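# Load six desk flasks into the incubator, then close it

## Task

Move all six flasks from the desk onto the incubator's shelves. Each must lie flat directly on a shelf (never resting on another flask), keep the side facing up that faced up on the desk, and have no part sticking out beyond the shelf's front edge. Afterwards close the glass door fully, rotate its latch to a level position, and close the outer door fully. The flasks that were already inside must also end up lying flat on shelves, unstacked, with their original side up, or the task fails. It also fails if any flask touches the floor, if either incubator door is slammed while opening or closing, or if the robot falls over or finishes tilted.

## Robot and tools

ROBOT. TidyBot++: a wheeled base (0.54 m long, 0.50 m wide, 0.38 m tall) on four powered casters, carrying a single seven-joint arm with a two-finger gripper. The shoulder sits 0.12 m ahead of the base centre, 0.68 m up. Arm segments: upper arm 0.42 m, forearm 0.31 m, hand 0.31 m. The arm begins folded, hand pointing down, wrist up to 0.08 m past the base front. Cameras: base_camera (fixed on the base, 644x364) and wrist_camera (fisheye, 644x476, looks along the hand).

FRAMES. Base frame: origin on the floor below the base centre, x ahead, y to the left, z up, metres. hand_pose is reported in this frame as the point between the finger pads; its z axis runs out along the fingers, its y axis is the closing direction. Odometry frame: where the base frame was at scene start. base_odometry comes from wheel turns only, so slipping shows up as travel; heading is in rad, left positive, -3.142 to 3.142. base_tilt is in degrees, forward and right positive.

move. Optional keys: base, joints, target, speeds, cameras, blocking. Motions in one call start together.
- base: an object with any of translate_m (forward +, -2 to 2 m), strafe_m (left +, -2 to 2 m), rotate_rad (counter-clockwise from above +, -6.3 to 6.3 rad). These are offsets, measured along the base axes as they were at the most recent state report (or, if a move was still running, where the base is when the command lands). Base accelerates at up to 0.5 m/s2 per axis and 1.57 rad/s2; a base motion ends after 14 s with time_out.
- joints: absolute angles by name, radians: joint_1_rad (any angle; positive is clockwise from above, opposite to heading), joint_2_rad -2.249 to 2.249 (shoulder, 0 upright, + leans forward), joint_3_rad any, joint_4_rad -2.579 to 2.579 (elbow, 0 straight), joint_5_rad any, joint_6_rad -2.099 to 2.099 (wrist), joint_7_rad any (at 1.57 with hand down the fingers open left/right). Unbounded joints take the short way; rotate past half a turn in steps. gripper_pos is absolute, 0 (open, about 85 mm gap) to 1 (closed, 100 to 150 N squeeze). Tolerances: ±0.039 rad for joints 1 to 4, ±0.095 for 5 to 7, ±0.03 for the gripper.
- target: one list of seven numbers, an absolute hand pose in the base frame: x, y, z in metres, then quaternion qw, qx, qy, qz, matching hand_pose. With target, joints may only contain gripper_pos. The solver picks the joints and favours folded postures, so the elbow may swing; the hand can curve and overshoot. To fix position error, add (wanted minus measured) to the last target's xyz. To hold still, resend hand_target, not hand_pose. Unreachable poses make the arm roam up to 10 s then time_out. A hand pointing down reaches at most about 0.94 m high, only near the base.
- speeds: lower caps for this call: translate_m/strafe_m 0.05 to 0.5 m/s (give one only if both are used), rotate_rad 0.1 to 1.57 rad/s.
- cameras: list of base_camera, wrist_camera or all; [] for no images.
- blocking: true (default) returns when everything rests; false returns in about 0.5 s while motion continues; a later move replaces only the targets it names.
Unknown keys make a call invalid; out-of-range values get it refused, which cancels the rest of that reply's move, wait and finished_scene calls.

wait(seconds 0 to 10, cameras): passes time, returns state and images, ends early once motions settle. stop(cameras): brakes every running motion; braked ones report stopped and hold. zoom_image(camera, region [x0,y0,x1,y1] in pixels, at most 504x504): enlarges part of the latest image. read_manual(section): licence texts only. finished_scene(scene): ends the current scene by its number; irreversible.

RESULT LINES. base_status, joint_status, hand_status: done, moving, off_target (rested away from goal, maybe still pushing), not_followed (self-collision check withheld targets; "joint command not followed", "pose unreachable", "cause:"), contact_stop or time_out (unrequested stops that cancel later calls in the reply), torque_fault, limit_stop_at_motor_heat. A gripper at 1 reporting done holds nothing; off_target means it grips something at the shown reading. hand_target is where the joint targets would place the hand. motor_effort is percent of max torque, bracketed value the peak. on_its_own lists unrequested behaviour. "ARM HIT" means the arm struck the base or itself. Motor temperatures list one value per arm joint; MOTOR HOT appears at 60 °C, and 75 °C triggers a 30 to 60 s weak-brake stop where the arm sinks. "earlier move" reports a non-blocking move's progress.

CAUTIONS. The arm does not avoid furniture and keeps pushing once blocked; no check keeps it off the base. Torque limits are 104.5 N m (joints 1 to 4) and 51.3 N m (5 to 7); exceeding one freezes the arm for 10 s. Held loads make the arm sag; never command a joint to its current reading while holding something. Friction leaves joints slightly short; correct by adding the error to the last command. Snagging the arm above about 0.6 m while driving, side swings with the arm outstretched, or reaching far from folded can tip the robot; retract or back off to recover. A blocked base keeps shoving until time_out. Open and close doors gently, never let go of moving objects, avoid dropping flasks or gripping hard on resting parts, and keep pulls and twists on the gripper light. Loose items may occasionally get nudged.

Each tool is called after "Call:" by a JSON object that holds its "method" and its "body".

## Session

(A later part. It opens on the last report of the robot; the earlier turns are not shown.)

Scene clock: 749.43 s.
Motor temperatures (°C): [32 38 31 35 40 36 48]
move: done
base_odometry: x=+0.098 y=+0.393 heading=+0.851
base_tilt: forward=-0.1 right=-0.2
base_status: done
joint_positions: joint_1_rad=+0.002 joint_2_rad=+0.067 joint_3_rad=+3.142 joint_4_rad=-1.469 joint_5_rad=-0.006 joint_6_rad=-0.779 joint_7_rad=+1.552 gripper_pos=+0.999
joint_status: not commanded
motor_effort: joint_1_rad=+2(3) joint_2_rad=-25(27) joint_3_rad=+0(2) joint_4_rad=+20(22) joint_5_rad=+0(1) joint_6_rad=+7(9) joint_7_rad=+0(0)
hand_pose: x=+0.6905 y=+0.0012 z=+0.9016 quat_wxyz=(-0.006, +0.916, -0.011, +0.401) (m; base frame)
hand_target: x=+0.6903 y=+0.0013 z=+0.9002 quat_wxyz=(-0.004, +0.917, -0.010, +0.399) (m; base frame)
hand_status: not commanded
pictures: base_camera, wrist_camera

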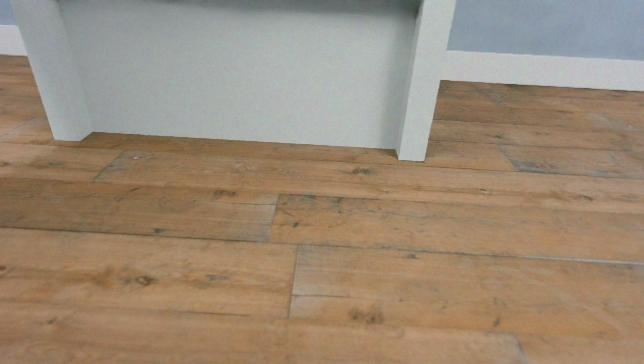

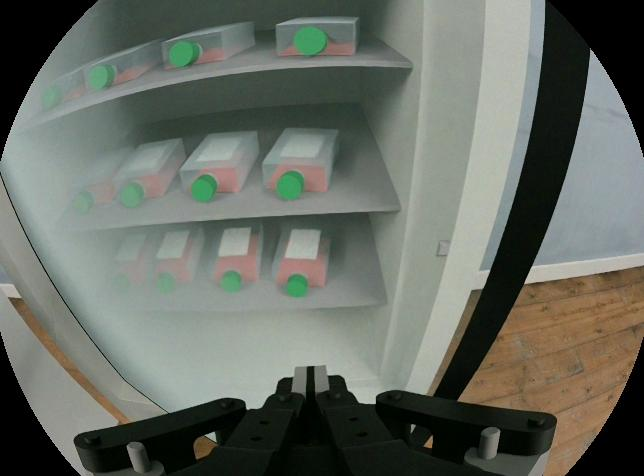

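Call:
{"method": "move", "body": {"base": {"strafe_m":-0.03,"translate_m":0.11}, "speeds": {"translate_m":0.08}, "cameras": ["wrist_camera"]}}

Call:
{"method": "move", "body": {"base": {"translate_m":0.05}, "speeds": {"translate_m":0.05}, "cameras": ["base_camera","wrist_camera"]}}

Scene clock: 751.73 s.
Motor temperatures (°C): [32 38 31 35 40 36 48]
move: done
base_odometry: x=+0.194 y=+0.456 heading=+0.850
base_tilt: forward=-0.1 right=-0.2
base_status: done
joint_positions: joint_1_rad=+0.002 joint_2_rad=+0.070 joint_3_rad=+3.142 joint_4_rad=-1.468 joint_5_rad=-0.006 joint_6_rad=-0.780 joint_7_rad=+1.552 gripper_pos=+0.999
joint_status: not commanded
motor_effort: joint_1_rad=+2(3) joint_2_rad=-25(27) joint_3_rad=+0(1) joint_4_rad=+20(22) joint_5_rad=-1(1) joint_6_rad=+7(10) joint_7_rad=+0(0)
hand_pose: x=+0.6908 y=+0.0013 z=+0.9004 quat_wxyz=(-0.006, +0.916, -0.011, +0.400) (m; base frame)
hand_target: x=+0.6903 y=+0.0013 z=+0.9002 quat_wxyz=(-0.004, +0.917, -0.010, +0.399) (m; base frame)
hand_status: not commanded
pictures: wrist_camera

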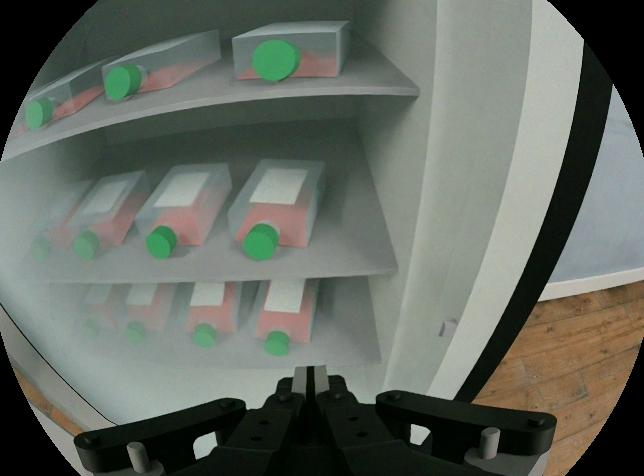

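Scene clock: 753.17 s.
Motor temperatures (°C): [32 38 31 35 40 36 48]
move: done
base_odometry: x=+0.227 y=+0.494 heading=+0.850
base_tilt: forward=-0.1 right=-0.2
base_status: done
joint_positions: joint_1_rad=+0.002 joint_2_rad=+0.070 joint_3_rad=+3.142 joint_4_rad=-1.468 joint_5_rad=-0.006 joint_6_rad=-0.781 joint_7_rad=+1.552 gripper_pos=+0.999
joint_status: not commanded
motor_effort: joint_1_rad=+1(2) joint_2_rad=-25(28) joint_3_rad=+0(1) joint_4_rad=+21(22) joint_5_rad=-1(1) joint_6_rad=+6(9) joint_7_rad=+0(0)
hand_pose: x=+0.6909 y=+0.0013 z=+0.8999 quat_wxyz=(-0.006, +0.917, -0.011, +0.400) (m; base frame)
hand_target: x=+0.6903 y=+0.0013 z=+0.9002 quat_wxyz=(-0.004, +0.917, -0.010, +0.399) (m; base frame)
hand_status: not commanded
pictures: base_camera, wrist_camera

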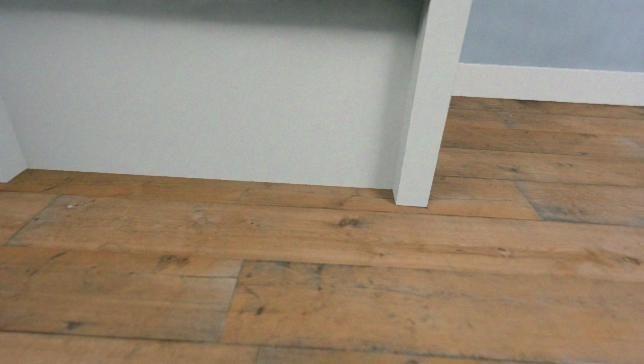

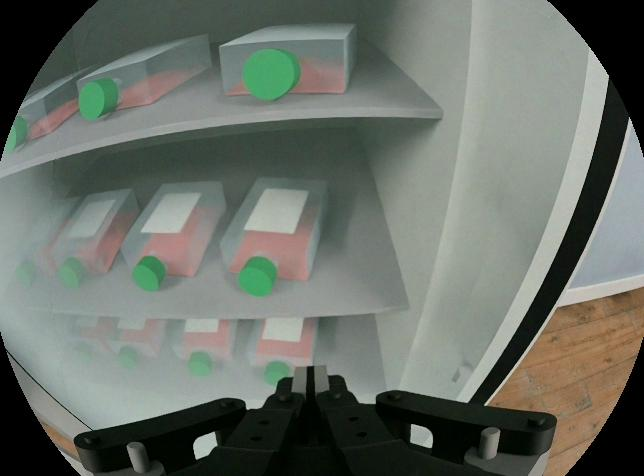

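Call:
{"method": "move", "body": {"base": {"translate_m":0.03}, "speeds": {"translate_m":0.05}, "cameras": ["wrist_camera"]}}

Call:
{"method": "move", "body": {"base": {"translate_m":0.02}, "speeds": {"translate_m":0.05}, "cameras": ["wrist_camera"]}}

Scene clock: 754.43 s.
Motor temperatures (°C): [32 38 31 35 40 36 48]
move: done
base_odometry: x=+0.247 y=+0.516 heading=+0.850
base_tilt: forward=-0.1 right=-0.2
base_status: done
joint_positions: joint_1_rad=+0.002 joint_2_rad=+0.071 joint_3_rad=+3.142 joint_4_rad=-1.468 joint_5_rad=-0.006 joint_6_rad=-0.781 joint_7_rad=+1.552 gripper_pos=+0.999
joint_status: not commanded
motor_effort: joint_1_rad=+1(2) joint_2_rad=-25(28) joint_3_rad=+0(1) joint_4_rad=+20(22) joint_5_rad=+0(1) joint_6_rad=+6(8) joint_7_rad=+0(0)
hand_pose: x=+0.6910 y=+0.0013 z=+0.8995 quat_wxyz=(-0.006, +0.917, -0.011, +0.399) (m; base frame)
hand_target: x=+0.6903 y=+0.0013 z=+0.9002 quat_wxyz=(-0.004, +0.917, -0.010, +0.399) (m; base frame)
hand_status: not commanded
pictures: wrist_camera

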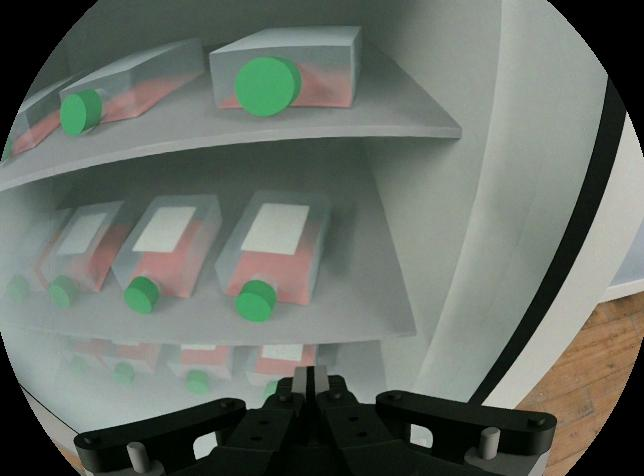

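Scene clock: 755.27 s.
Motor temperatures (°C): [32 38 31 35 40 36 48]
move: done
base_odometry: x=+0.261 y=+0.531 heading=+0.850
base_tilt: forward=-0.1 right=-0.2
base_status: done
joint_positions: joint_1_rad=+0.002 joint_2_rad=+0.072 joint_3_rad=+3.142 joint_4_rad=-1.468 joint_5_rad=-0.006 joint_6_rad=-0.782 joint_7_rad=+1.552 gripper_pos=+0.999
joint_status: not commanded
motor_effort: joint_1_rad=+1(2) joint_2_rad=-25(28) joint_3_rad=+0(1) joint_4_rad=+20(21) joint_5_rad=+0(1) joint_6_rad=+6(8) joint_7_rad=+0(0)
hand_pose: x=+0.6911 y=+0.0013 z=+0.8991 quat_wxyz=(-0.006, +0.917, -0.011, +0.399) (m; base frame)
hand_target: x=+0.6903 y=+0.0013 z=+0.9002 quat_wxyz=(-0.004, +0.917, -0.010, +0.399) (m; base frame)
hand_status: not commanded
pictures: wrist_camera

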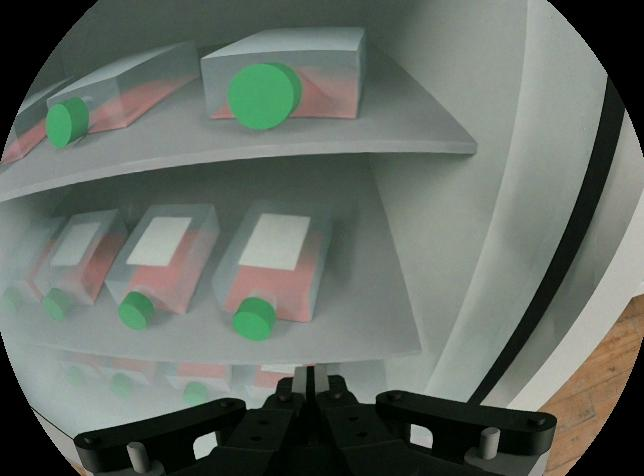

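Call:
{"method": "move", "body": {"base": {"translate_m":0.02}, "speeds": {"translate_m":0.05}, "cameras": ["wrist_camera"]}}

Call:
{"method": "move", "body": {"base": {"translate_m":0.02}, "speeds": {"translate_m":0.05}, "cameras": ["base_camera","wrist_camera"]}}

Scene clock: 756.33 s.
Motor temperatures (°C): [32 38 31 35 40 36 48]
move: done
base_odometry: x=+0.274 y=+0.546 heading=+0.849
base_tilt: forward=-0.1 right=-0.2
base_status: done
joint_positions: joint_1_rad=+0.002 joint_2_rad=+0.072 joint_3_rad=+3.142 joint_4_rad=-1.468 joint_5_rad=-0.006 joint_6_rad=-0.782 joint_7_rad=+1.552 gripper_pos=+0.999
joint_status: not commanded
motor_effort: joint_1_rad=+2(2) joint_2_rad=-25(29) joint_3_rad=+0(1) joint_4_rad=+20(21) joint_5_rad=-1(1) joint_6_rad=+6(7) joint_7_rad=+0(0)
hand_pose: x=+0.6912 y=+0.0013 z=+0.8988 quat_wxyz=(-0.006, +0.917, -0.011, +0.398) (m; base frame)
hand_target: x=+0.6903 y=+0.0013 z=+0.9002 quat_wxyz=(-0.004, +0.917, -0.010, +0.399) (m; base frame)
hand_status: not commanded
pictures: wrist_camera

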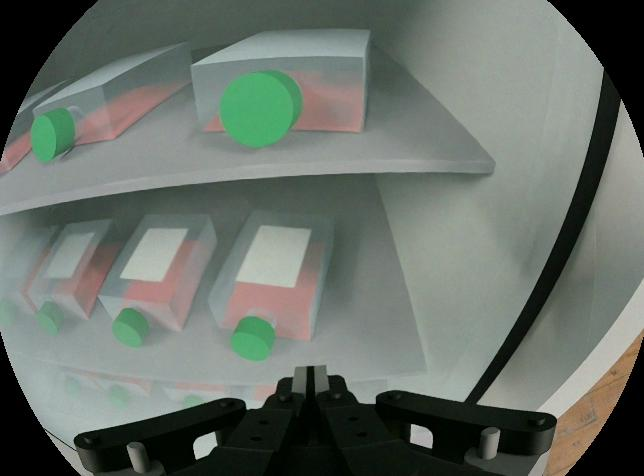

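Scene clock: 757.13 s.
Motor temperatures (°C): [32 38 31 35 40 36 48]
move: done
base_odometry: x=+0.287 y=+0.562 heading=+0.849
base_tilt: forward=-0.1 right=-0.2
base_status: done
joint_positions: joint_1_rad=+0.002 joint_2_rad=+0.063 joint_3_rad=+3.142 joint_4_rad=-1.469 joint_5_rad=-0.006 joint_6_rad=-0.797 joint_7_rad=+1.552 gripper_pos=+0.999
joint_status: not commanded
motor_effort: joint_1_rad=+1(2) joint_2_rad=-23(26) joint_3_rad=+0(1) joint_4_rad=+21(24) joint_5_rad=-1(1) joint_6_rad=+8(15) joint_7_rad=+0(0)
hand_pose: x=+0.6857 y=+0.0013 z=+0.8996 quat_wxyz=(-0.006, +0.919, -0.011, +0.395) (m; base frame)
hand_target: x=+0.6903 y=+0.0013 z=+0.9002 quat_wxyz=(-0.004, +0.917, -0.010, +0.399) (m; base frame)
hand_status: not commanded
pictures: base_camera, wrist_camera

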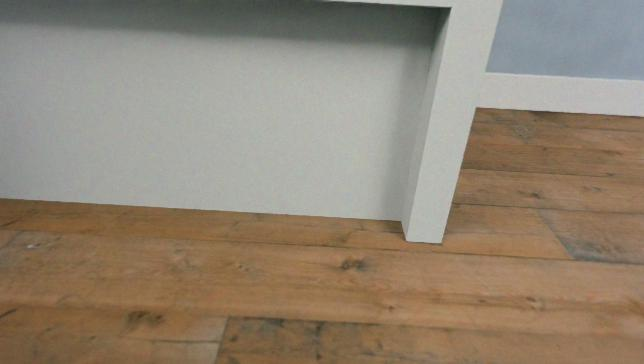

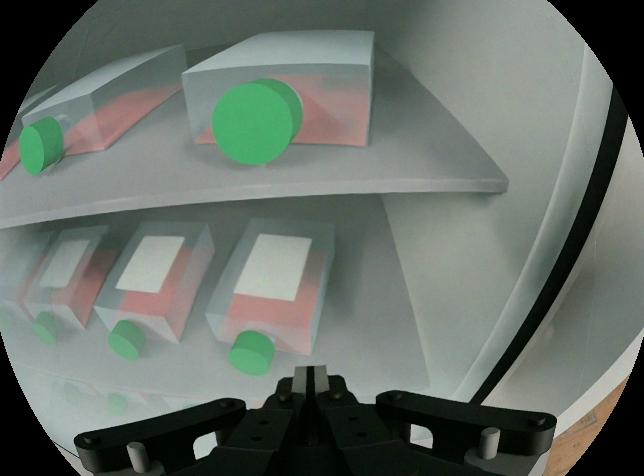

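Call:
{"method": "move", "body": {"base": {"translate_m":-0.3}, "speeds": {"translate_m":0.3}}}

Call:
{"method": "zoom_image", "body": {"camera": "wrist_camera", "region": [240, 200, 500, 400]}}

Scene clock: 759.20 s.
Motor temperatures (°C): [32 38 31 35 40 36 48]
move: done
base_odometry: x=+0.089 y=+0.336 heading=+0.849
base_tilt: forward=-0.1 right=-0.2
base_status: done
joint_positions: joint_1_rad=+0.001 joint_2_rad=+0.070 joint_3_rad=+3.142 joint_4_rad=-1.466 joint_5_rad=-0.006 joint_6_rad=-0.796 joint_7_rad=+1.552 gripper_pos=+0.999
joint_status: not commanded
motor_effort: joint_1_rad=+1(4) joint_2_rad=-25(29) joint_3_rad=+0(2) joint_4_rad=+20(21) joint_5_rad=+0(1) joint_6_rad=+6(8) joint_7_rad=+0(0)
hand_pose: x=+0.6879 y=+0.0014 z=+0.8979 quat_wxyz=(-0.006, +0.919, -0.011, +0.394) (m; base frame)
hand_target: x=+0.6903 y=+0.0013 z=+0.9002 quat_wxyz=(-0.004, +0.917, -0.010, +0.399) (m; base frame)
hand_status: not commanded
pictures: base_camera, wrist_camera

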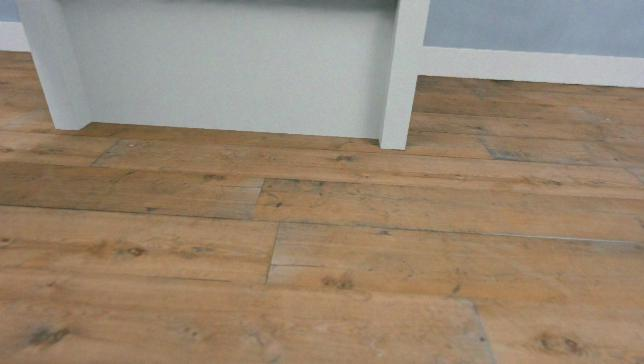

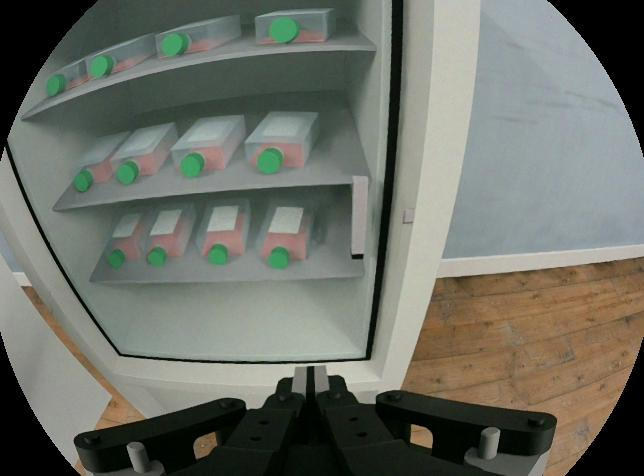

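Scaled by 1.938.

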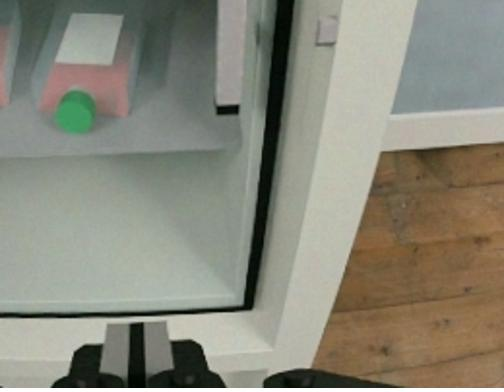

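Call:
{"method": "move", "body": {"joints": {"joint_1_rad":0,"joint_2_rad":0.188,"joint_4_rad":-1.95,"joint_6_rad":-0.15}, "cameras": []}}

Call:
{"method": "move", "body": {"base": {"translate_m":0.22}, "speeds": {"translate_m":0.15}, "cameras": ["wrist_camera"]}}

Scene clock: 762.60 s.
Motor temperatures (°C): [32 38 31 35 40 36 48]
move: done
base_odometry: x=+0.089 y=+0.336 heading=+0.849
base_tilt: forward=-0.1 right=-0.2
base_status: not commanded
joint_positions: joint_1_rad=+0.001 joint_2_rad=+0.178 joint_3_rad=+3.142 joint_4_rad=-1.933 joint_5_rad=-0.006 joint_6_rad=-0.196 joint_7_rad=+1.552 gripper_pos=+0.999
joint_status: all done
motor_effort: joint_1_rad=+1(3) joint_2_rad=-26(29) joint_3_rad=+0(0) joint_4_rad=+18(21) joint_5_rad=+0(2) joint_6_rad=+7(7) joint_7_rad=+0(0)
hand_pose: x=+0.6938 y=+0.0004 z=+0.7251 quat_wxyz=(-0.005, +0.914, -0.012, +0.405) (m; base frame)
hand_target: x=+0.6974 y=+0.0013 z=+0.7217 quat_wxyz=(-0.004, +0.910, -0.009, +0.414) (m; base frame)
hand_status: not commanded
pictures: none
No camera images: "cameras" was empty.

Scene clock: 764.60 s.
Motor temperatures (°C): [32 38 31 35 40 36 48]
move: done
base_odometry: x=+0.235 y=+0.501 heading=+0.848
base_tilt: forward=-0.1 right=-0.2
base_status: done
joint_positions: joint_1_rad=+0.001 joint_2_rad=+0.187 joint_3_rad=+3.142 joint_4_rad=-1.938 joint_5_rad=-0.006 joint_6_rad=-0.190 joint_7_rad=+1.552 gripper_pos=+0.999
joint_status: not commanded
motor_effort: joint_1_rad=+1(3) joint_2_rad=-27(29) joint_3_rad=+0(1) joint_4_rad=+18(19) joint_5_rad=+0(1) joint_6_rad=+6(7) joint_7_rad=+0(0)
hand_pose: x=+0.6937 y=+0.0005 z=+0.7192 quat_wxyz=(-0.005, +0.916, -0.012, +0.402) (m; base frame)
hand_target: x=+0.6974 y=+0.0013 z=+0.7217 quat_wxyz=(-0.004, +0.910, -0.009, +0.414) (m; base frame)
hand_status: not commanded
pictures: wrist_camera

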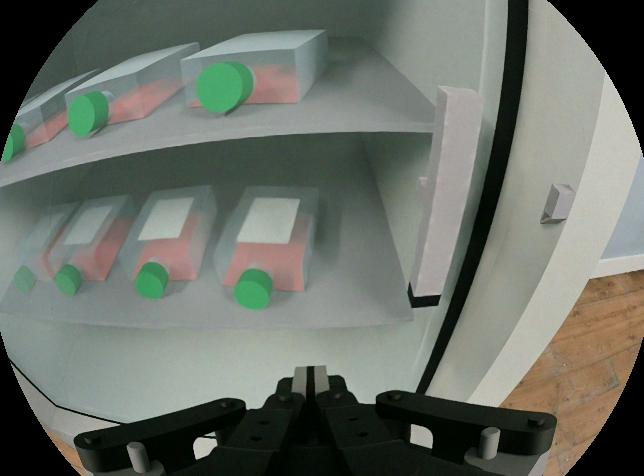

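Call:
{"method": "move", "body": {"base": {"translate_m":0.055}, "speeds": {"translate_m":0.08}, "cameras": ["wrist_camera"]}}

Call:
{"method": "move", "body": {"base": {"strafe_m":-0.035}, "speeds": {"strafe_m":0.06}, "cameras": ["wrist_camera"]}}

Scene clock: 766.33 s.
Motor temperatures (°C): [32 38 31 35 40 36 48]
move: done
base_odometry: x=+0.271 y=+0.543 heading=+0.847
base_tilt: forward=-0.1 right=-0.2
base_status: done
joint_positions: joint_1_rad=+0.001 joint_2_rad=+0.188 joint_3_rad=+3.142 joint_4_rad=-1.939 joint_5_rad=-0.006 joint_6_rad=-0.189 joint_7_rad=+1.552 gripper_pos=+0.999
joint_status: not commanded
motor_effort: joint_1_rad=+2(2) joint_2_rad=-26(29) joint_3_rad=+0(1) joint_4_rad=+18(19) joint_5_rad=-1(1) joint_6_rad=+6(7) joint_7_rad=+0(0)
hand_pose: x=+0.6936 y=+0.0005 z=+0.7182 quat_wxyz=(-0.005, +0.916, -0.012, +0.401) (m; base frame)
hand_target: x=+0.6974 y=+0.0013 z=+0.7217 quat_wxyz=(-0.004, +0.910, -0.009, +0.414) (m; base frame)
hand_status: not commanded
pictures: wrist_camera

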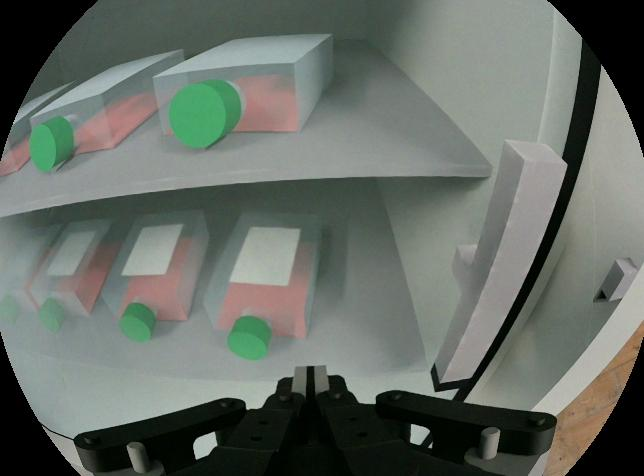

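Scene clock: 767.40 s.
Motor temperatures (°C): [32 38 31 35 40 36 48]
move: done
base_odometry: x=+0.298 y=+0.520 heading=+0.848
base_tilt: forward=-0.1 right=-0.2
base_status: done
joint_positions: joint_1_rad=+0.001 joint_2_rad=+0.188 joint_3_rad=+3.143 joint_4_rad=-1.939 joint_5_rad=-0.006 joint_6_rad=-0.189 joint_7_rad=+1.552 gripper_pos=+0.999
joint_status: not commanded
motor_effort: joint_1_rad=+2(4) joint_2_rad=-27(28) joint_3_rad=+0(2) joint_4_rad=+17(18) joint_5_rad=-1(2) joint_6_rad=+6(7) joint_7_rad=+0(0)
hand_pose: x=+0.6936 y=+0.0004 z=+0.7182 quat_wxyz=(-0.005, +0.916, -0.012, +0.401) (m; base frame)
hand_target: x=+0.6974 y=+0.0013 z=+0.7217 quat_wxyz=(-0.004, +0.910, -0.009, +0.414) (m; base frame)
hand_status: not commanded
pictures: wrist_camera

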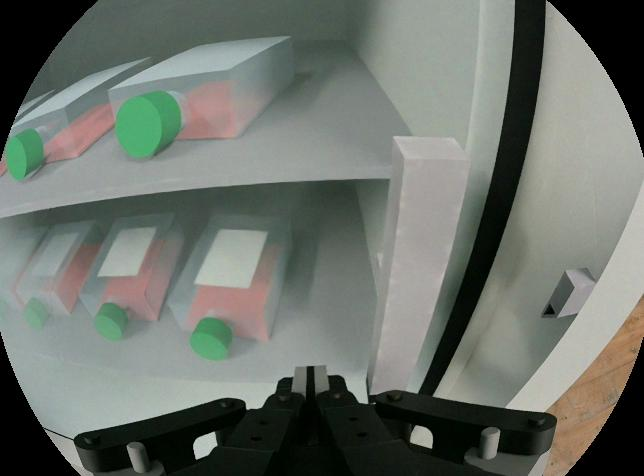

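Call:
{"method": "move", "body": {"base": {"translate_m":0.012}, "speeds": {"translate_m":0.05}, "cameras": []}}

Call:
{"method": "move", "body": {"base": {"strafe_m":-0.025}, "speeds": {"strafe_m":0.06}, "cameras": ["wrist_camera"]}}

Scene clock: 768.33 s.
Motor temperatures (°C): [32 38 31 35 40 36 48]
move: done
base_odometry: x=+0.306 y=+0.529 heading=+0.847
base_tilt: forward=-0.1 right=-0.2
base_status: done
joint_positions: joint_1_rad=+0.001 joint_2_rad=+0.189 joint_3_rad=+3.143 joint_4_rad=-1.939 joint_5_rad=-0.006 joint_6_rad=-0.188 joint_7_rad=+1.552 gripper_pos=+0.999
joint_status: not commanded
motor_effort: joint_1_rad=+1(2) joint_2_rad=-27(29) joint_3_rad=+0(1) joint_4_rad=+18(19) joint_5_rad=+0(1) joint_6_rad=+6(7) joint_7_rad=+0(0)
hand_pose: x=+0.6935 y=+0.0004 z=+0.7177 quat_wxyz=(-0.005, +0.916, -0.012, +0.401) (m; base frame)
hand_target: x=+0.6974 y=+0.0013 z=+0.7217 quat_wxyz=(-0.004, +0.910, -0.009, +0.414) (m; base frame)
hand_status: not commanded
pictures: none
No camera images: "cameras" was empty.

Scene clock: 769.20 s.
Motor temperatures (°C): [32 38 31 35 40 36 48]
move: done
base_odometry: x=+0.325 y=+0.512 heading=+0.848
base_tilt: forward=-0.1 right=-0.2
base_status: done
joint_positions: joint_1_rad=-0.010 joint_2_rad=+0.189 joint_3_rad=+3.131 joint_4_rad=-1.940 joint_5_rad=-0.006 joint_6_rad=-0.188 joint_7_rad=+1.552 gripper_pos=+0.999
joint_status: not commanded
motor_effort: joint_1_rad=+4(6) joint_2_rad=-27(29) joint_3_rad=+3(5) joint_4_rad=+17(20) joint_5_rad=+1(1) joint_6_rad=+6(8) joint_7_rad=+0(0)
hand_pose: x=+0.6931 y=+0.0138 z=+0.7175 quat_wxyz=(-0.011, +0.916, -0.002, +0.401) (m; base frame)
hand_target: x=+0.6974 y=+0.0013 z=+0.7217 quat_wxyz=(-0.004, +0.910, -0.009, +0.414) (m; base frame)
hand_status: not commanded
pictures: wrist_camera

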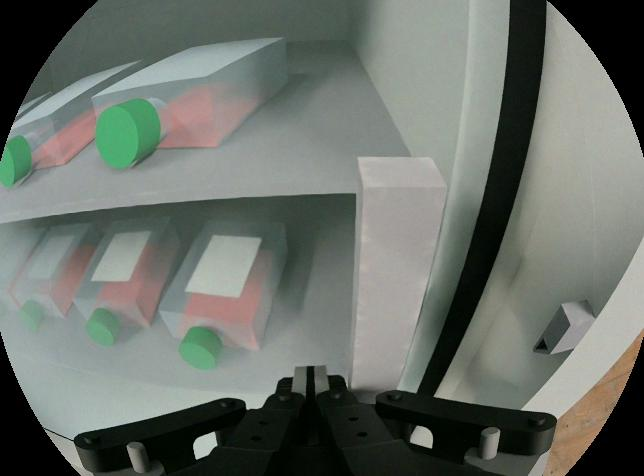

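Call:
{"method": "move", "body": {"base": {"strafe_m":-0.02}, "speeds": {"strafe_m":0.06}, "cameras": ["wrist_camera"]}}

Scene clock: 770.20 s.
Motor temperatures (°C): [32 38 31 35 40 36 48]
move: done
base_odometry: x=+0.340 y=+0.499 heading=+0.848
base_tilt: forward=-0.1 right=-0.2
base_status: done
joint_positions: joint_1_rad=-0.021 joint_2_rad=+0.189 joint_3_rad=+3.119 joint_4_rad=-1.941 joint_5_rad=-0.006 joint_6_rad=-0.188 joint_7_rad=+1.552 gripper_pos=+0.999
joint_status: not commanded
motor_effort: joint_1_rad=+5(9) joint_2_rad=-28(29) joint_3_rad=+3(7) joint_4_rad=+18(19) joint_5_rad=+0(1) joint_6_rad=+7(8) joint_7_rad=+0(0)
hand_pose: x=+0.6921 y=+0.0266 z=+0.7167 quat_wxyz=(-0.016, +0.916, +0.008, +0.400) (m; base frame)
hand_target: x=+0.6974 y=+0.0013 z=+0.7217 quat_wxyz=(-0.004, +0.910, -0.009, +0.414) (m; base frame)
hand_status: not commanded
pictures: wrist_camera

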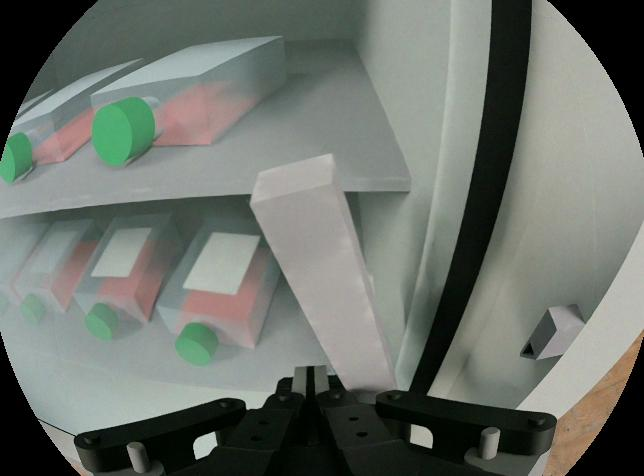

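Call:
{"method": "move", "body": {"base": {"strafe_m":-0.025}, "speeds": {"strafe_m":0.06}, "joints": {"joint_2_rad":0.168,"joint_4_rad":-1.935,"joint_6_rad":-0.175}, "cameras": ["wrist_camera"]}}

Scene clock: 771.43 s.
Motor temperatures (°C): [32 38 31 35 40 36 48]
move: done
base_odometry: x=+0.359 y=+0.482 heading=+0.848
base_tilt: forward=-0.1 right=-0.2
base_status: done
joint_positions: joint_1_rad=-0.007 joint_2_rad=+0.178 joint_3_rad=+3.133 joint_4_rad=-1.939 joint_5_rad=-0.006 joint_6_rad=-0.189 joint_7_rad=+1.552 gripper_pos=+0.999
joint_status: all done
motor_effort: joint_1_rad=+3(9) joint_2_rad=-28(29) joint_3_rad=+1(7) joint_4_rad=+20(23) joint_5_rad=+0(1) joint_6_rad=+8(11) joint_7_rad=+0(0)
hand_pose: x=+0.6927 y=+0.0105 z=+0.7235 quat_wxyz=(-0.009, +0.914, -0.004, +0.405) (m; base frame)
hand_target: x=+0.6969 y=+0.0013 z=+0.7349 quat_wxyz=(-0.004, +0.908, -0.009, +0.418) (m; base frame)
hand_status: not commanded
pictures: wrist_camera

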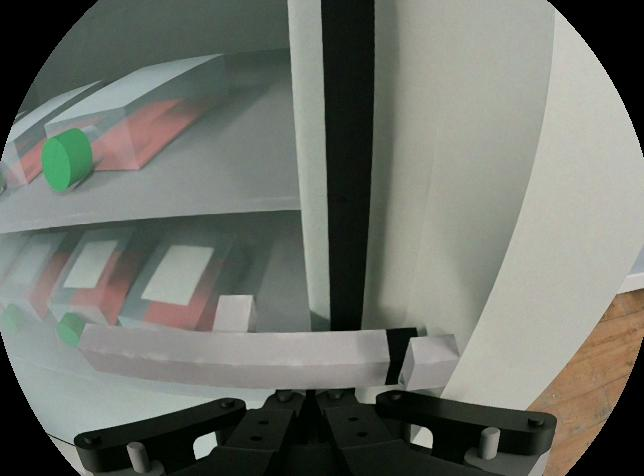

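Call:
{"method": "move", "body": {"joints": {"joint_2_rad":0.145,"joint_4_rad":-1.92,"joint_6_rad":-0.19}, "cameras": ["wrist_camera"]}}

Call:
{"method": "move", "body": {"base": {"translate_m":-0.25}, "speeds": {"translate_m":0.15}, "cameras": ["wrist_camera"]}}

Call:
{"method": "zoom_image", "body": {"camera": "wrist_camera", "region": [230, 130, 430, 330]}}

Scene clock: 772.30 s.
Motor temperatures (°C): [32 38 31 35 40 36 48]
move: done
base_odometry: x=+0.359 y=+0.482 heading=+0.848
base_tilt: forward=-0.1 right=-0.2
base_status: not commanded
joint_positions: joint_1_rad=-0.007 joint_2_rad=+0.173 joint_3_rad=+3.133 joint_4_rad=-1.939 joint_5_rad=-0.006 joint_6_rad=-0.191 joint_7_rad=+1.552 gripper_pos=+0.999
joint_status: all done
motor_effort: joint_1_rad=+1(3) joint_2_rad=-29(30) joint_3_rad=+0(1) joint_4_rad=+22(23) joint_5_rad=+0(1) joint_6_rad=+10(11) joint_7_rad=+0(0)
hand_pose: x=+0.6922 y=+0.0105 z=+0.7260 quat_wxyz=(-0.009, +0.913, -0.004, +0.407) (m; base frame)
hand_target: x=+0.6978 y=+0.0013 z=+0.7523 quat_wxyz=(-0.004, +0.903, -0.009, +0.429) (m; base frame)
hand_status: not commanded
pictures: wrist_camera

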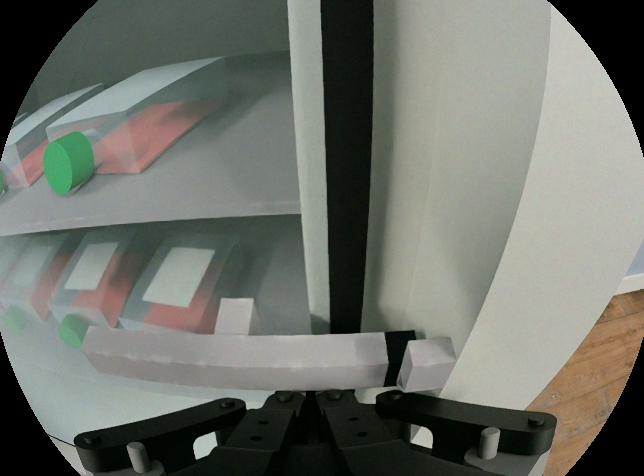

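Scene clock: 774.57 s.
Motor temperatures (°C): [32 38 31 35 40 36 48]
move: done
base_odometry: x=+0.194 y=+0.295 heading=+0.848
base_tilt: forward=-0.1 right=-0.2
base_status: done
joint_positions: joint_1_rad=-0.006 joint_2_rad=+0.154 joint_3_rad=+3.134 joint_4_rad=-1.917 joint_5_rad=-0.006 joint_6_rad=-0.191 joint_7_rad=+1.552 gripper_pos=+0.999
joint_status: not commanded
motor_effort: joint_1_rad=+2(2) joint_2_rad=-26(31) joint_3_rad=+0(1) joint_4_rad=+18(21) joint_5_rad=+0(1) joint_6_rad=+7(9) joint_7_rad=+0(0)
hand_pose: x=+0.6990 y=+0.0099 z=+0.7486 quat_wxyz=(-0.009, +0.905, -0.005, +0.426) (m; base frame)
hand_target: x=+0.6978 y=+0.0013 z=+0.7523 quat_wxyz=(-0.004, +0.903, -0.009, +0.429) (m; base frame)
hand_status: not commanded
pictures: wrist_camera

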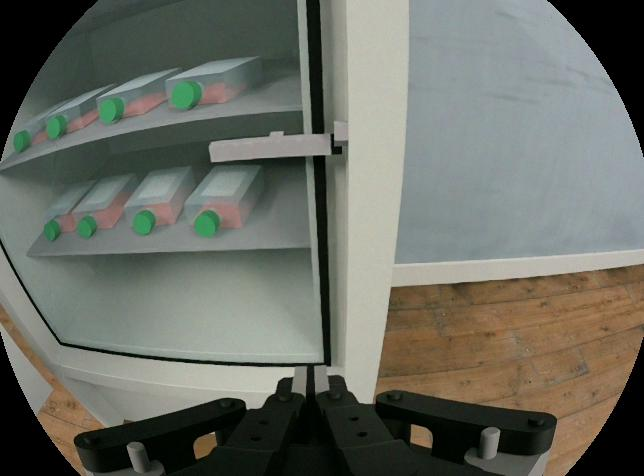

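Scaled by 2.520.

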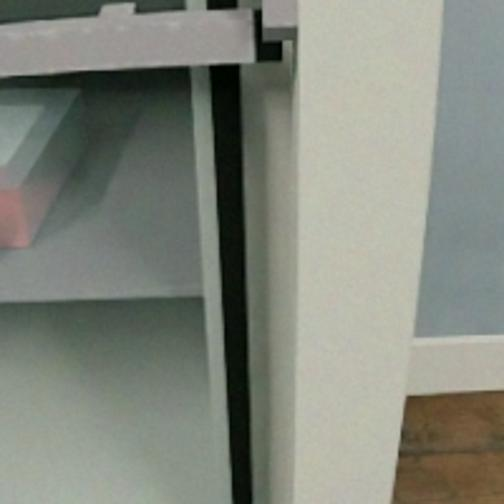

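Call:
{"method": "move", "body": {"base": {"translate_m":-0.5}, "speeds": {"translate_m":0.3}, "joints": {"joint_1_rad":0,"joint_2_rad":-0.084,"joint_4_rad":-0.97,"joint_6_rad":-1.4}}}

Call:
{"method": "move", "body": {"base": {"rotate_rad":0.5}}}

Scene clock: 777.63 s.
Motor temperatures (°C): [32 38 31 35 40 36 48]
move: done
base_odometry: x=-0.137 y=-0.081 heading=+0.848
base_tilt: forward=-0.1 right=-0.2
base_status: done
joint_positions: joint_1_rad=-0.006 joint_2_rad=-0.086 joint_3_rad=+3.134 joint_4_rad=-0.974 joint_5_rad=-0.006 joint_6_rad=-1.350 joint_7_rad=+1.552 gripper_pos=+0.999
joint_status: all done
motor_effort: joint_1_rad=+1(3) joint_2_rad=-15(30) joint_3_rad=+0(1) joint_4_rad=+17(21) joint_5_rad=+0(1) joint_6_rad=+7(8) joint_7_rad=+0(0)
hand_pose: x=+0.5711 y=+0.0098 z=+1.1067 quat_wxyz=(-0.010, +0.900, -0.001, +0.437) (m; base frame)
hand_target: x=+0.5622 y=+0.0013 z=+1.0958 quat_wxyz=(-0.004, +0.910, -0.009, +0.415) (m; base frame)
hand_status: not commanded
pictures: base_camera, wrist_camera

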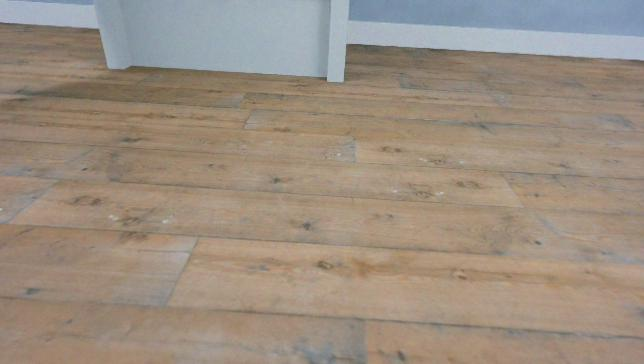

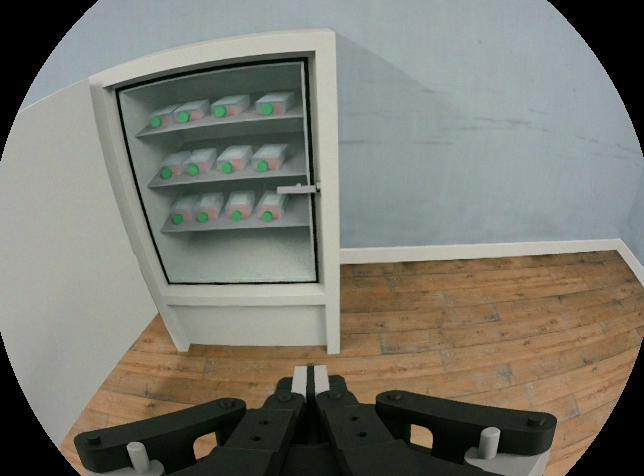

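Scene clock: 779.07 s.
Motor temperatures (°C): [32 38 31 35 40 36 48]
move: done
base_odometry: x=-0.137 y=-0.081 heading=+1.347
base_tilt: forward=-0.1 right=-0.2
base_status: done
joint_positions: joint_1_rad=-0.005 joint_2_rad=-0.086 joint_3_rad=+3.136 joint_4_rad=-0.974 joint_5_rad=-0.006 joint_6_rad=-1.352 joint_7_rad=+1.552 gripper_pos=+0.999
joint_status: not commanded
motor_effort: joint_1_rad=+2(4) joint_2_rad=-15(16) joint_3_rad=+0(2) joint_4_rad=+16(18) joint_5_rad=+0(2) joint_6_rad=+7(7) joint_7_rad=+0(0)
hand_pose: x=+0.5708 y=+0.0085 z=+1.1062 quat_wxyz=(-0.009, +0.900, -0.003, +0.436) (m; base frame)
hand_target: x=+0.5622 y=+0.0013 z=+1.0958 quat_wxyz=(-0.004, +0.910, -0.009, +0.415) (m; base frame)
hand_status: not commanded
pictures: base_camera, wrist_camera

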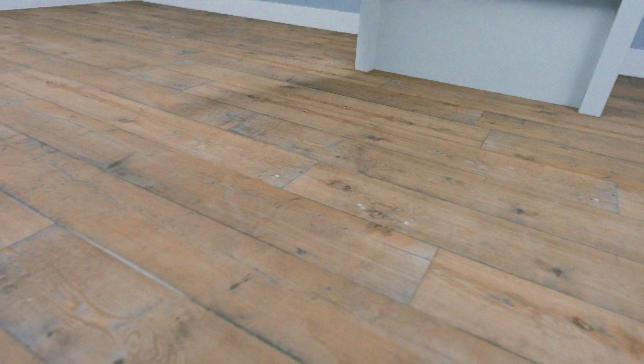

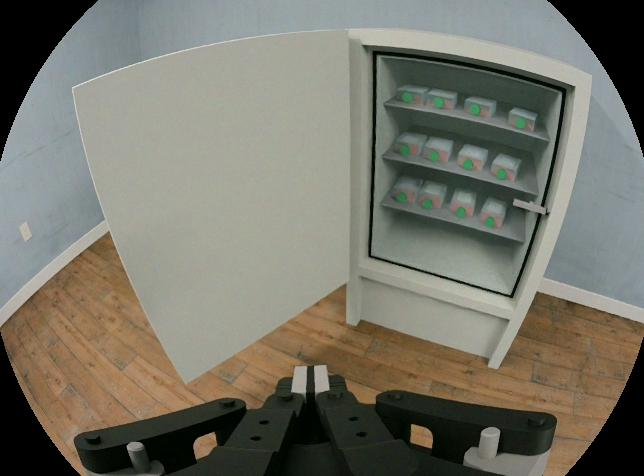

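Call:
{"method": "move", "body": {"base": {"rotate_rad":-0.499}, "cameras": []}}

Call:
{"method": "move", "body": {"base": {"translate_m":-0.1,"strafe_m":0.92}, "speeds": {"strafe_m":0.35}}}

Scene clock: 781.80 s.
Motor temperatures (°C): [32 38 31 35 40 36 48]
move: done
base_odometry: x=-0.137 y=-0.081 heading=+0.850
base_tilt: forward=-0.1 right=-0.2
base_status: done
joint_positions: joint_1_rad=+0.000 joint_2_rad=-0.086 joint_3_rad=+3.143 joint_4_rad=-0.974 joint_5_rad=-0.006 joint_6_rad=-1.352 joint_7_rad=+1.552 gripper_pos=+0.999
joint_status: not commanded
motor_effort: joint_1_rad=+2(3) joint_2_rad=-15(16) joint_3_rad=+0(2) joint_4_rad=+18(18) joint_5_rad=+0(1) joint_6_rad=+7(7) joint_7_rad=+0(0)
hand_pose: x=+0.5708 y=+0.0027 z=+1.1061 quat_wxyz=(-0.007, +0.900, -0.008, +0.435) (m; base frame)
hand_target: x=+0.5622 y=+0.0013 z=+1.0958 quat_wxyz=(-0.004, +0.910, -0.009, +0.415) (m; base frame)
hand_status: not commanded
pictures: none
No camera images: "cameras" was empty.

Scene clock: 785.33 s.
Motor temperatures (°C): [32 38 31 35 40 36 48]
move: done
base_odometry: x=-0.895 y=+0.451 heading=+0.849
base_tilt: forward=-0.1 right=-0.2
base_status: done
joint_positions: joint_1_rad=+0.000 joint_2_rad=-0.086 joint_3_rad=+3.142 joint_4_rad=-0.974 joint_5_rad=-0.006 joint_6_rad=-1.353 joint_7_rad=+1.552 gripper_pos=+0.999
joint_status: not commanded
motor_effort: joint_1_rad=+1(3) joint_2_rad=-15(16) joint_3_rad=+0(3) joint_4_rad=+17(18) joint_5_rad=+0(2) joint_6_rad=+7(7) joint_7_rad=+0(1)
hand_pose: x=+0.5707 y=+0.0032 z=+1.1060 quat_wxyz=(-0.007, +0.900, -0.008, +0.435) (m; base frame)
hand_target: x=+0.5622 y=+0.0013 z=+1.0958 quat_wxyz=(-0.004, +0.910, -0.009, +0.415) (m; base frame)
hand_status: not commanded
pictures: base_camera, wrist_camera

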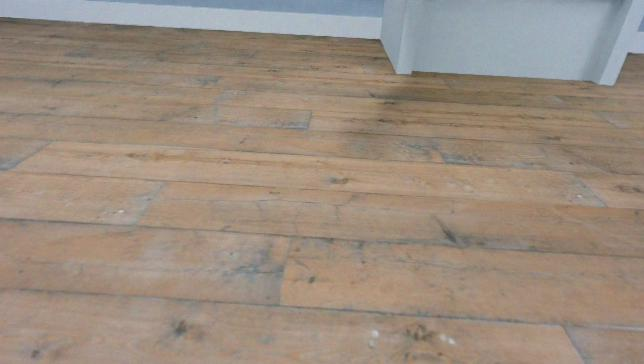

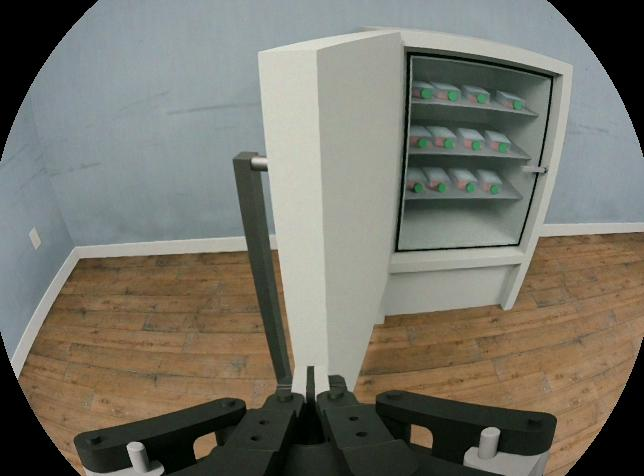

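Call:
{"method": "move", "body": {"base": {"strafe_m":0.18}, "speeds": {"strafe_m":0.3}, "joints": {"joint_2_rad":0.003,"joint_4_rad":-0.678,"joint_6_rad":-1.51}, "cameras": ["wrist_camera"]}}

Call:
{"method": "move", "body": {"base": {"translate_m":0.46}, "speeds": {"translate_m":0.2}, "cameras": ["wrist_camera"]}}

Scene clock: 787.87 s.
Motor temperatures (°C): [32 38 31 35 40 36 48]
move: done
base_odometry: x=-1.030 y=+0.570 heading=+0.850
base_tilt: forward=-0.1 right=-0.2
base_status: done
joint_positions: joint_1_rad=+0.000 joint_2_rad=-0.014 joint_3_rad=+3.142 joint_4_rad=-0.686 joint_5_rad=-0.006 joint_6_rad=-1.460 joint_7_rad=+1.552 gripper_pos=+0.999
joint_status: all done
motor_effort: joint_1_rad=+1(3) joint_2_rad=-16(17) joint_3_rad=+0(2) joint_4_rad=+15(18) joint_5_rad=+0(2) joint_6_rad=+7(8) joint_7_rad=+0(0)
hand_pose: x=+0.5721 y=+0.0029 z=+1.1828 quat_wxyz=(-0.007, +0.875, -0.007, +0.483) (m; base frame)
hand_target: x=+0.5715 y=+0.0013 z=+1.1659 quat_wxyz=(-0.005, +0.889, -0.009, +0.458) (m; base frame)
hand_status: not commanded
pictures: wrist_camera

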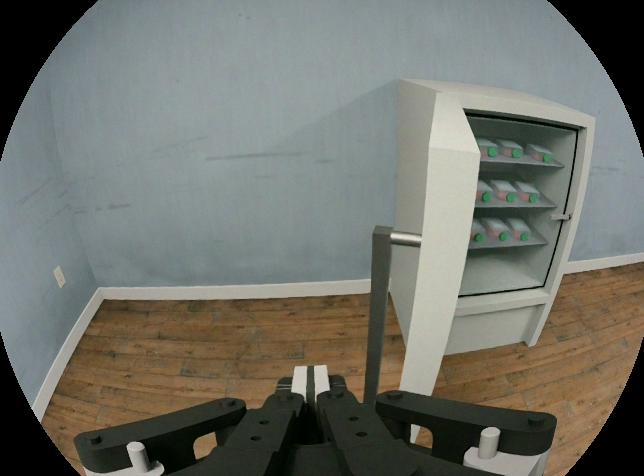

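Scene clock: 790.83 s.
Motor temperatures (°C): [32 38 31 35 40 36 48]
move: done
base_odometry: x=-0.726 y=+0.916 heading=+0.850
base_tilt: forward=-0.1 right=-0.2
base_status: done
joint_positions: joint_1_rad=+0.000 joint_2_rad=+0.009 joint_3_rad=+3.142 joint_4_rad=-0.683 joint_5_rad=-0.006 joint_6_rad=-1.464 joint_7_rad=+1.552 gripper_pos=+0.999
joint_status: not commanded
motor_effort: joint_1_rad=+1(2) joint_2_rad=-17(21) joint_3_rad=+0(1) joint_4_rad=+15(17) joint_5_rad=-1(1) joint_6_rad=+7(8) joint_7_rad=+0(0)
hand_pose: x=+0.5827 y=+0.0029 z=+1.1728 quat_wxyz=(-0.007, +0.881, -0.007, +0.473) (m; base frame)
hand_target: x=+0.5715 y=+0.0013 z=+1.1659 quat_wxyz=(-0.005, +0.889, -0.009, +0.458) (m; base frame)
hand_status: not commanded
pictures: wrist_camera

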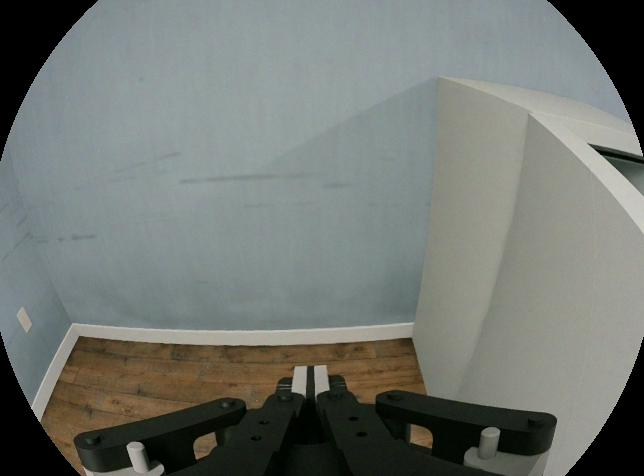

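Call:
{"method": "move", "body": {"base": {"strafe_m":-0.27,"translate_m":-0.03}, "speeds": {"strafe_m":0.12}, "cameras": ["wrist_camera"]}}

Call:
{"method": "move", "body": {"base": {"strafe_m":-0.174,"translate_m":-0.02}, "speeds": {"strafe_m":0.12}, "cameras": ["wrist_camera"]}}

Scene clock: 794.07 s.
Motor temperatures (°C): [32 38 31 35 40 36 48]
move: done
base_odometry: x=-0.543 y=+0.715 heading=+0.850
base_tilt: forward=-0.1 right=-0.2
base_status: done
joint_positions: joint_1_rad=-0.003 joint_2_rad=+0.008 joint_3_rad=+3.138 joint_4_rad=-0.683 joint_5_rad=-0.008 joint_6_rad=-1.464 joint_7_rad=+1.552 gripper_pos=+0.999
joint_status: not commanded
motor_effort: joint_1_rad=+1(6) joint_2_rad=-17(19) joint_3_rad=+0(5) joint_4_rad=+15(16) joint_5_rad=+0(5) joint_6_rad=+7(8) joint_7_rad=+0(0)
hand_pose: x=+0.5824 y=+0.0068 z=+1.1730 quat_wxyz=(-0.010, +0.881, -0.004, +0.473) (m; base frame)
hand_target: x=+0.5715 y=+0.0013 z=+1.1659 quat_wxyz=(-0.005, +0.889, -0.009, +0.458) (m; base frame)
hand_status: not commanded
pictures: wrist_camera

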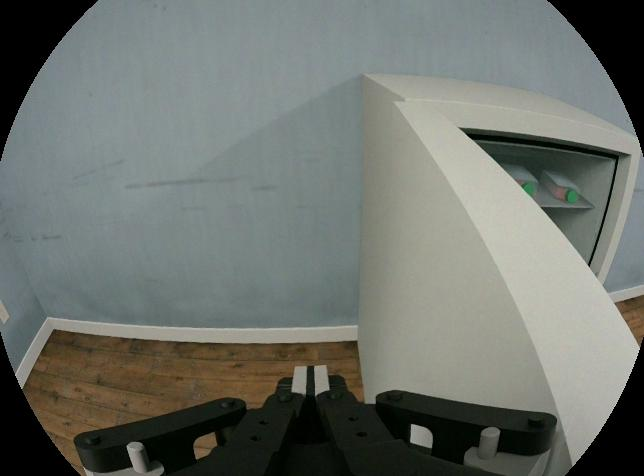

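Scene clock: 796.07 s.
Motor temperatures (°C): [32 38 31 35 40 36 48]
move: done
base_odometry: x=-0.425 y=+0.585 heading=+0.850
base_tilt: forward=-0.1 right=-0.2
base_status: done
joint_positions: joint_1_rad=-0.004 joint_2_rad=+0.008 joint_3_rad=+3.137 joint_4_rad=-0.683 joint_5_rad=-0.010 joint_6_rad=-1.465 joint_7_rad=+1.552 gripper_pos=+0.999
joint_status: not commanded
motor_effort: joint_1_rad=+1(6) joint_2_rad=-17(19) joint_3_rad=+0(4) joint_4_rad=+15(16) joint_5_rad=-1(4) joint_6_rad=+7(8) joint_7_rad=+0(0)
hand_pose: x=+0.5822 y=+0.0082 z=+1.1729 quat_wxyz=(-0.011, +0.881, -0.003, +0.473) (m; base frame)
hand_target: x=+0.5715 y=+0.0013 z=+1.1659 quat_wxyz=(-0.005, +0.889, -0.009, +0.458) (m; base frame)
hand_status: not commanded
pictures: wrist_camera

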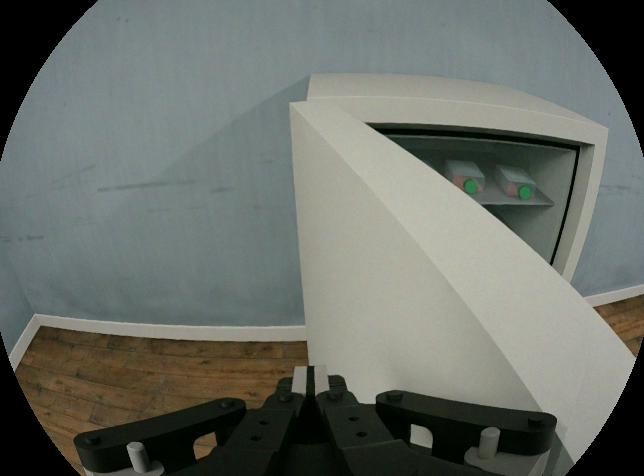

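Call:
{"method": "move", "body": {"base": {"strafe_m":-0.171,"translate_m":0.03}, "speeds": {"strafe_m":0.12}, "cameras": ["wrist_camera"]}}

Call:
{"method": "move", "body": {"base": {"strafe_m":-0.146,"translate_m":0.09}, "speeds": {"strafe_m":0.12}, "cameras": ["wrist_camera"]}}

Scene clock: 798.33 s.
Motor temperatures (°C): [32 38 31 35 40 36 48]
move: done
base_odometry: x=-0.277 y=+0.495 heading=+0.850
base_tilt: forward=-0.1 right=-0.2
base_status: done
joint_positions: joint_1_rad=-0.004 joint_2_rad=+0.006 joint_3_rad=+3.137 joint_4_rad=-0.682 joint_5_rad=-0.012 joint_6_rad=-1.468 joint_7_rad=+1.552 gripper_pos=+0.999
joint_status: not commanded
motor_effort: joint_1_rad=+1(8) joint_2_rad=-17(19) joint_3_rad=+0(6) joint_4_rad=+15(16) joint_5_rad=-1(6) joint_6_rad=+7(8) joint_7_rad=+0(0)
hand_pose: x=+0.5806 y=+0.0087 z=+1.1735 quat_wxyz=(-0.012, +0.881, -0.002, +0.473) (m; base frame)
hand_target: x=+0.5715 y=+0.0013 z=+1.1659 quat_wxyz=(-0.005, +0.889, -0.009, +0.458) (m; base frame)
hand_status: not commanded
pictures: wrist_camera

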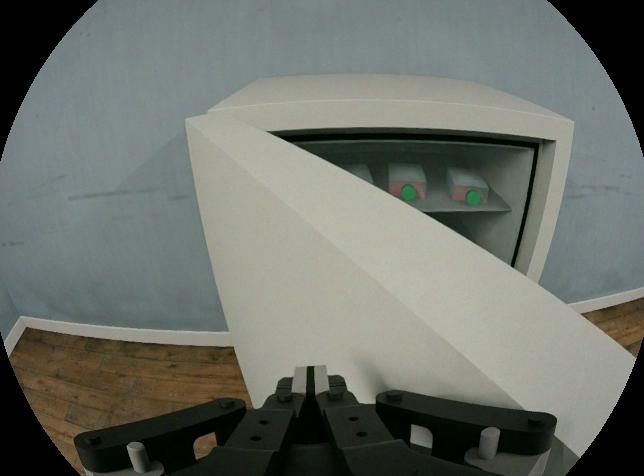

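Scene clock: 800.37 s.
Motor temperatures (°C): [32 38 31 35 40 36 48]
move: done
base_odometry: x=-0.107 y=+0.466 heading=+0.850
base_tilt: forward=-0.1 right=-0.2
base_status: done
joint_positions: joint_1_rad=-0.003 joint_2_rad=+0.000 joint_3_rad=+3.138 joint_4_rad=-0.680 joint_5_rad=-0.012 joint_6_rad=-1.471 joint_7_rad=+1.552 gripper_pos=+0.999
joint_status: not commanded
motor_effort: joint_1_rad=+1(6) joint_2_rad=-16(19) joint_3_rad=+0(4) joint_4_rad=+15(16) joint_5_rad=+0(4) joint_6_rad=+7(9) joint_7_rad=+0(1)
hand_pose: x=+0.5769 y=+0.0080 z=+1.1763 quat_wxyz=(-0.012, +0.880, -0.003, +0.475) (m; base frame)
hand_target: x=+0.5715 y=+0.0013 z=+1.1659 quat_wxyz=(-0.005, +0.889, -0.009, +0.458) (m; base frame)
hand_status: not commanded
pictures: wrist_camera

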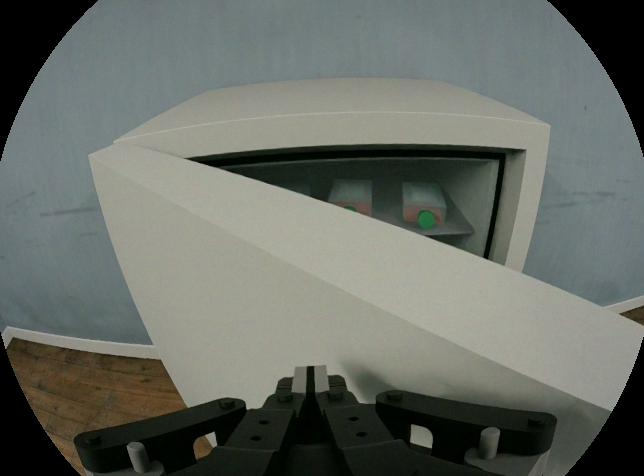

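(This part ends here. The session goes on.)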